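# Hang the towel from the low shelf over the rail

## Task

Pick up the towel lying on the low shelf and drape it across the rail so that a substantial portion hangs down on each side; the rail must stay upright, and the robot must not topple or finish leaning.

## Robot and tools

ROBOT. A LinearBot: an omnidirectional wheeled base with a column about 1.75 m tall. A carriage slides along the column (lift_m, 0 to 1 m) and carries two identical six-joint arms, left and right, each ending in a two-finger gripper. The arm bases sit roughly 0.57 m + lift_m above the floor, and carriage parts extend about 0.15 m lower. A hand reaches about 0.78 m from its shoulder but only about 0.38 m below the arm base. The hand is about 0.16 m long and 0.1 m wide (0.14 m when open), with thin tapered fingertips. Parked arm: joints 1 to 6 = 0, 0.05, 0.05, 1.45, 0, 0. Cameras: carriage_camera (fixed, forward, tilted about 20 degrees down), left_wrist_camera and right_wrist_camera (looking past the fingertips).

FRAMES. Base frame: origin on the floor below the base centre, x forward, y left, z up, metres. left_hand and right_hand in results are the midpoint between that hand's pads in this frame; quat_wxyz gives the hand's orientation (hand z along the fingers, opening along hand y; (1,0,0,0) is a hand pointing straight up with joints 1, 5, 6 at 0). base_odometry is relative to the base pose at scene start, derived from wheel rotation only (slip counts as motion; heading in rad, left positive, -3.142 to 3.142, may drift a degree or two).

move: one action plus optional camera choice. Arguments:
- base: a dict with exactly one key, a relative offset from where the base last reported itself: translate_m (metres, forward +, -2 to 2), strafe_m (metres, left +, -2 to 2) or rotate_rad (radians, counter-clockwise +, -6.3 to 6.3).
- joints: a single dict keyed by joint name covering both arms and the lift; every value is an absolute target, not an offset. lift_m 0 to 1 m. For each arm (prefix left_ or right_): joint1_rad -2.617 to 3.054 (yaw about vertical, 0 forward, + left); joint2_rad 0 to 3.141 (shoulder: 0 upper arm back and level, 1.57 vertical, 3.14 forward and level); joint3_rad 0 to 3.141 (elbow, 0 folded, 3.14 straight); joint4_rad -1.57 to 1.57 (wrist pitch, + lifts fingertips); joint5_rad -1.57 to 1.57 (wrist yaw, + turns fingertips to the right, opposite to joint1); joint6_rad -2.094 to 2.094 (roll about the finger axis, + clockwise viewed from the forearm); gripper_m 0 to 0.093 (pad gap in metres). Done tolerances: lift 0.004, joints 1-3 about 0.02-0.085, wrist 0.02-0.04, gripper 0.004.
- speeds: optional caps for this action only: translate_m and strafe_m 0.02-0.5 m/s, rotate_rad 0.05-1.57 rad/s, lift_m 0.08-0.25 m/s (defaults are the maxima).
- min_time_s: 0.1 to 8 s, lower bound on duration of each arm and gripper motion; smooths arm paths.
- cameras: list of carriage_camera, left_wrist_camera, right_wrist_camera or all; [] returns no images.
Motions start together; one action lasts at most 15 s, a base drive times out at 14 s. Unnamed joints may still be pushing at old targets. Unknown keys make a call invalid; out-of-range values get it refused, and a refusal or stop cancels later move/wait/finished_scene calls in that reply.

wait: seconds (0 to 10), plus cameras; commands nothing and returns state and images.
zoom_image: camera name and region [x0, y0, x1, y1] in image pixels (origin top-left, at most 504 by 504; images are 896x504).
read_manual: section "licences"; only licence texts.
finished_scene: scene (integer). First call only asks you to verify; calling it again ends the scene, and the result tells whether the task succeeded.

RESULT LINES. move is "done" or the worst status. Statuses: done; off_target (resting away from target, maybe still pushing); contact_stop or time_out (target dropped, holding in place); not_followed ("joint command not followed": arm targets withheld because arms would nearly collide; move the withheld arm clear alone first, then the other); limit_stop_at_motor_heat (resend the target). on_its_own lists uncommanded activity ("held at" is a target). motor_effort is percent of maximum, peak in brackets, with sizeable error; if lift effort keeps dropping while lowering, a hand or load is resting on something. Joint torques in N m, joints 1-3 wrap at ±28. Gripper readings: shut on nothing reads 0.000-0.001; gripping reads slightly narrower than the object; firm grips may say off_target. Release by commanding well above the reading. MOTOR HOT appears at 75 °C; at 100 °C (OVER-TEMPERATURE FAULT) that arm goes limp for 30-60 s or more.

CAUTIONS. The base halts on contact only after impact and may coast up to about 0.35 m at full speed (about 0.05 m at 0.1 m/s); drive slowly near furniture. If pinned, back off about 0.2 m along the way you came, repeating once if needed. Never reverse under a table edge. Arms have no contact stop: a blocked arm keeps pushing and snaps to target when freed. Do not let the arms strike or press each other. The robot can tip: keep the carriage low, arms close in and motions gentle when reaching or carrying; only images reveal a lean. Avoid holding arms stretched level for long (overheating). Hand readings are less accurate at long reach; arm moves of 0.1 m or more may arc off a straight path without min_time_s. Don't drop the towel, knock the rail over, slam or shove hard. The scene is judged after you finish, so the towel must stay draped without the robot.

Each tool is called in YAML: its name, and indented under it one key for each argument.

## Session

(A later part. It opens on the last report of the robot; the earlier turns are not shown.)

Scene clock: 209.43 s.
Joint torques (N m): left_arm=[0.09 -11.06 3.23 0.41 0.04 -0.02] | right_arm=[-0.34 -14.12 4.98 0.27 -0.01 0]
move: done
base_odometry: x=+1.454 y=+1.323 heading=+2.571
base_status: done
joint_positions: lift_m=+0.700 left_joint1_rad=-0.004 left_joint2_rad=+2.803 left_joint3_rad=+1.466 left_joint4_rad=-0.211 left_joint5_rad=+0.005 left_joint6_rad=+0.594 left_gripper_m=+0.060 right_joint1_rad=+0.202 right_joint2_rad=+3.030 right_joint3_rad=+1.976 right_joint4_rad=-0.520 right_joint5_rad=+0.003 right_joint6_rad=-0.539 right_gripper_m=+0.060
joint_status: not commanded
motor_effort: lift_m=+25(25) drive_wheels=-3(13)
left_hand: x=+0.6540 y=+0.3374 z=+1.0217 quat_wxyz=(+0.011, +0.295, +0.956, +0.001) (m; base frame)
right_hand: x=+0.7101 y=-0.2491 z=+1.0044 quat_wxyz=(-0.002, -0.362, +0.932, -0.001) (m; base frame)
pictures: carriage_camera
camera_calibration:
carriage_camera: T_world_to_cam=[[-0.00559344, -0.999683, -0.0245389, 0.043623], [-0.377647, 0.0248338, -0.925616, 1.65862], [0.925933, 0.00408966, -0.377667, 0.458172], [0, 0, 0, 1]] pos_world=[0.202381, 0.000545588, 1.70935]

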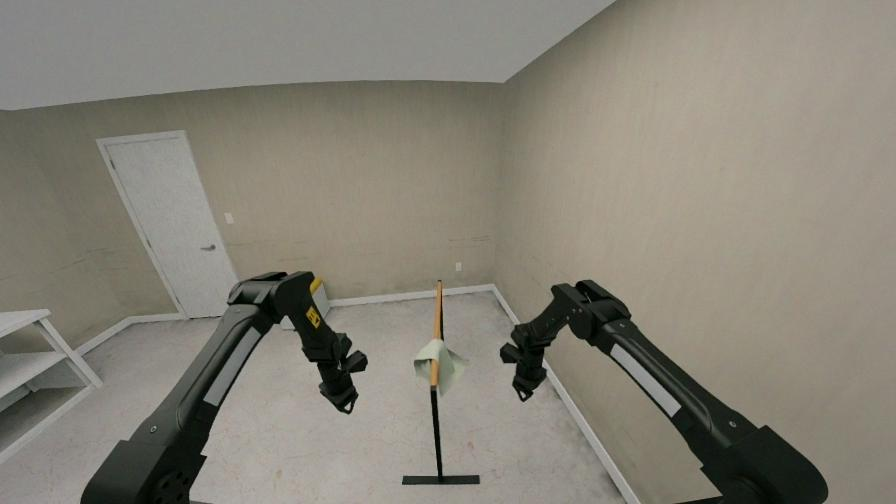

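move:
  joints: {"lift_m": 0.1, "left_joint2_rad": 0.3, "right_joint2_rad": 0.3, "left_joint3_rad": 0.3, "right_joint3_rad": 0.3, "left_joint4_rad": 1.3, "right_joint4_rad": 1.3}
  min_time_s: 3
  cameras: ["carriage_camera"]

zoom_image:
  camera: "carriage_camera"
  region: [370, 180, 520, 340]

Scene clock: 221.30 s.
Joint torques (N m): left_arm=[0.09 2.24 5.01 0.5 -0.07 -0.03] | right_arm=[-0.36 2.11 5.16 0.33 0.09 0.02]
move: done
base_odometry: x=+1.454 y=+1.323 heading=+2.571
base_status: not commanded
joint_positions: lift_m=+0.100 left_joint1_rad=-0.004 left_joint2_rad=+0.312 left_joint3_rad=+0.318 left_joint4_rad=+1.281 left_joint5_rad=+0.005 left_joint6_rad=+0.594 left_gripper_m=+0.060 right_joint1_rad=+0.202 right_joint2_rad=+0.313 right_joint3_rad=+0.320 right_joint4_rad=+1.285 right_joint5_rad=+0.003 right_joint6_rad=-0.539 right_gripper_m=+0.060
joint_status: all done
motor_effort: lift_m=+20(20) drive_wheels=-2(3)
left_hand: x=+0.3467 y=+0.3386 z=+1.1836 quat_wxyz=(+0.947, +0.044, +0.134, +0.288) (m; base frame)
right_hand: x=+0.3442 y=-0.3239 z=+1.1843 quat_wxyz=(+0.976, -0.049, +0.130, -0.167) (m; base frame)
pictures: carriage_camera
camera_calibration:
carriage_camera: T_world_to_cam=[[-0.00559344, -0.999683, -0.0245389, 0.0289141], [-0.377647, 0.0248338, -0.925616, 1.1038], [0.925933, 0.00408966, -0.377667, 0.231795], [0, 0, 0, 1]] pos_world=[0.202381, 0.000545588, 1.10994]

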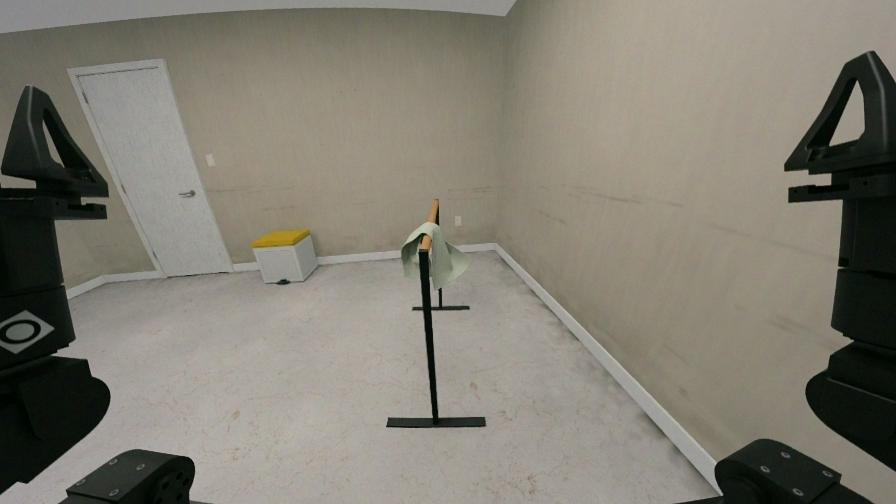

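Scaled by 3.150 from the camera's 896x504 image, which has a finer 1280x720 frame.

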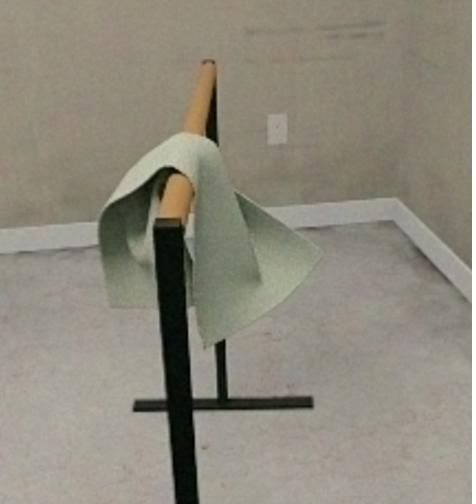

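Well balanced.

finished_scene:
  scene: 1

The scene is finished: the task was done.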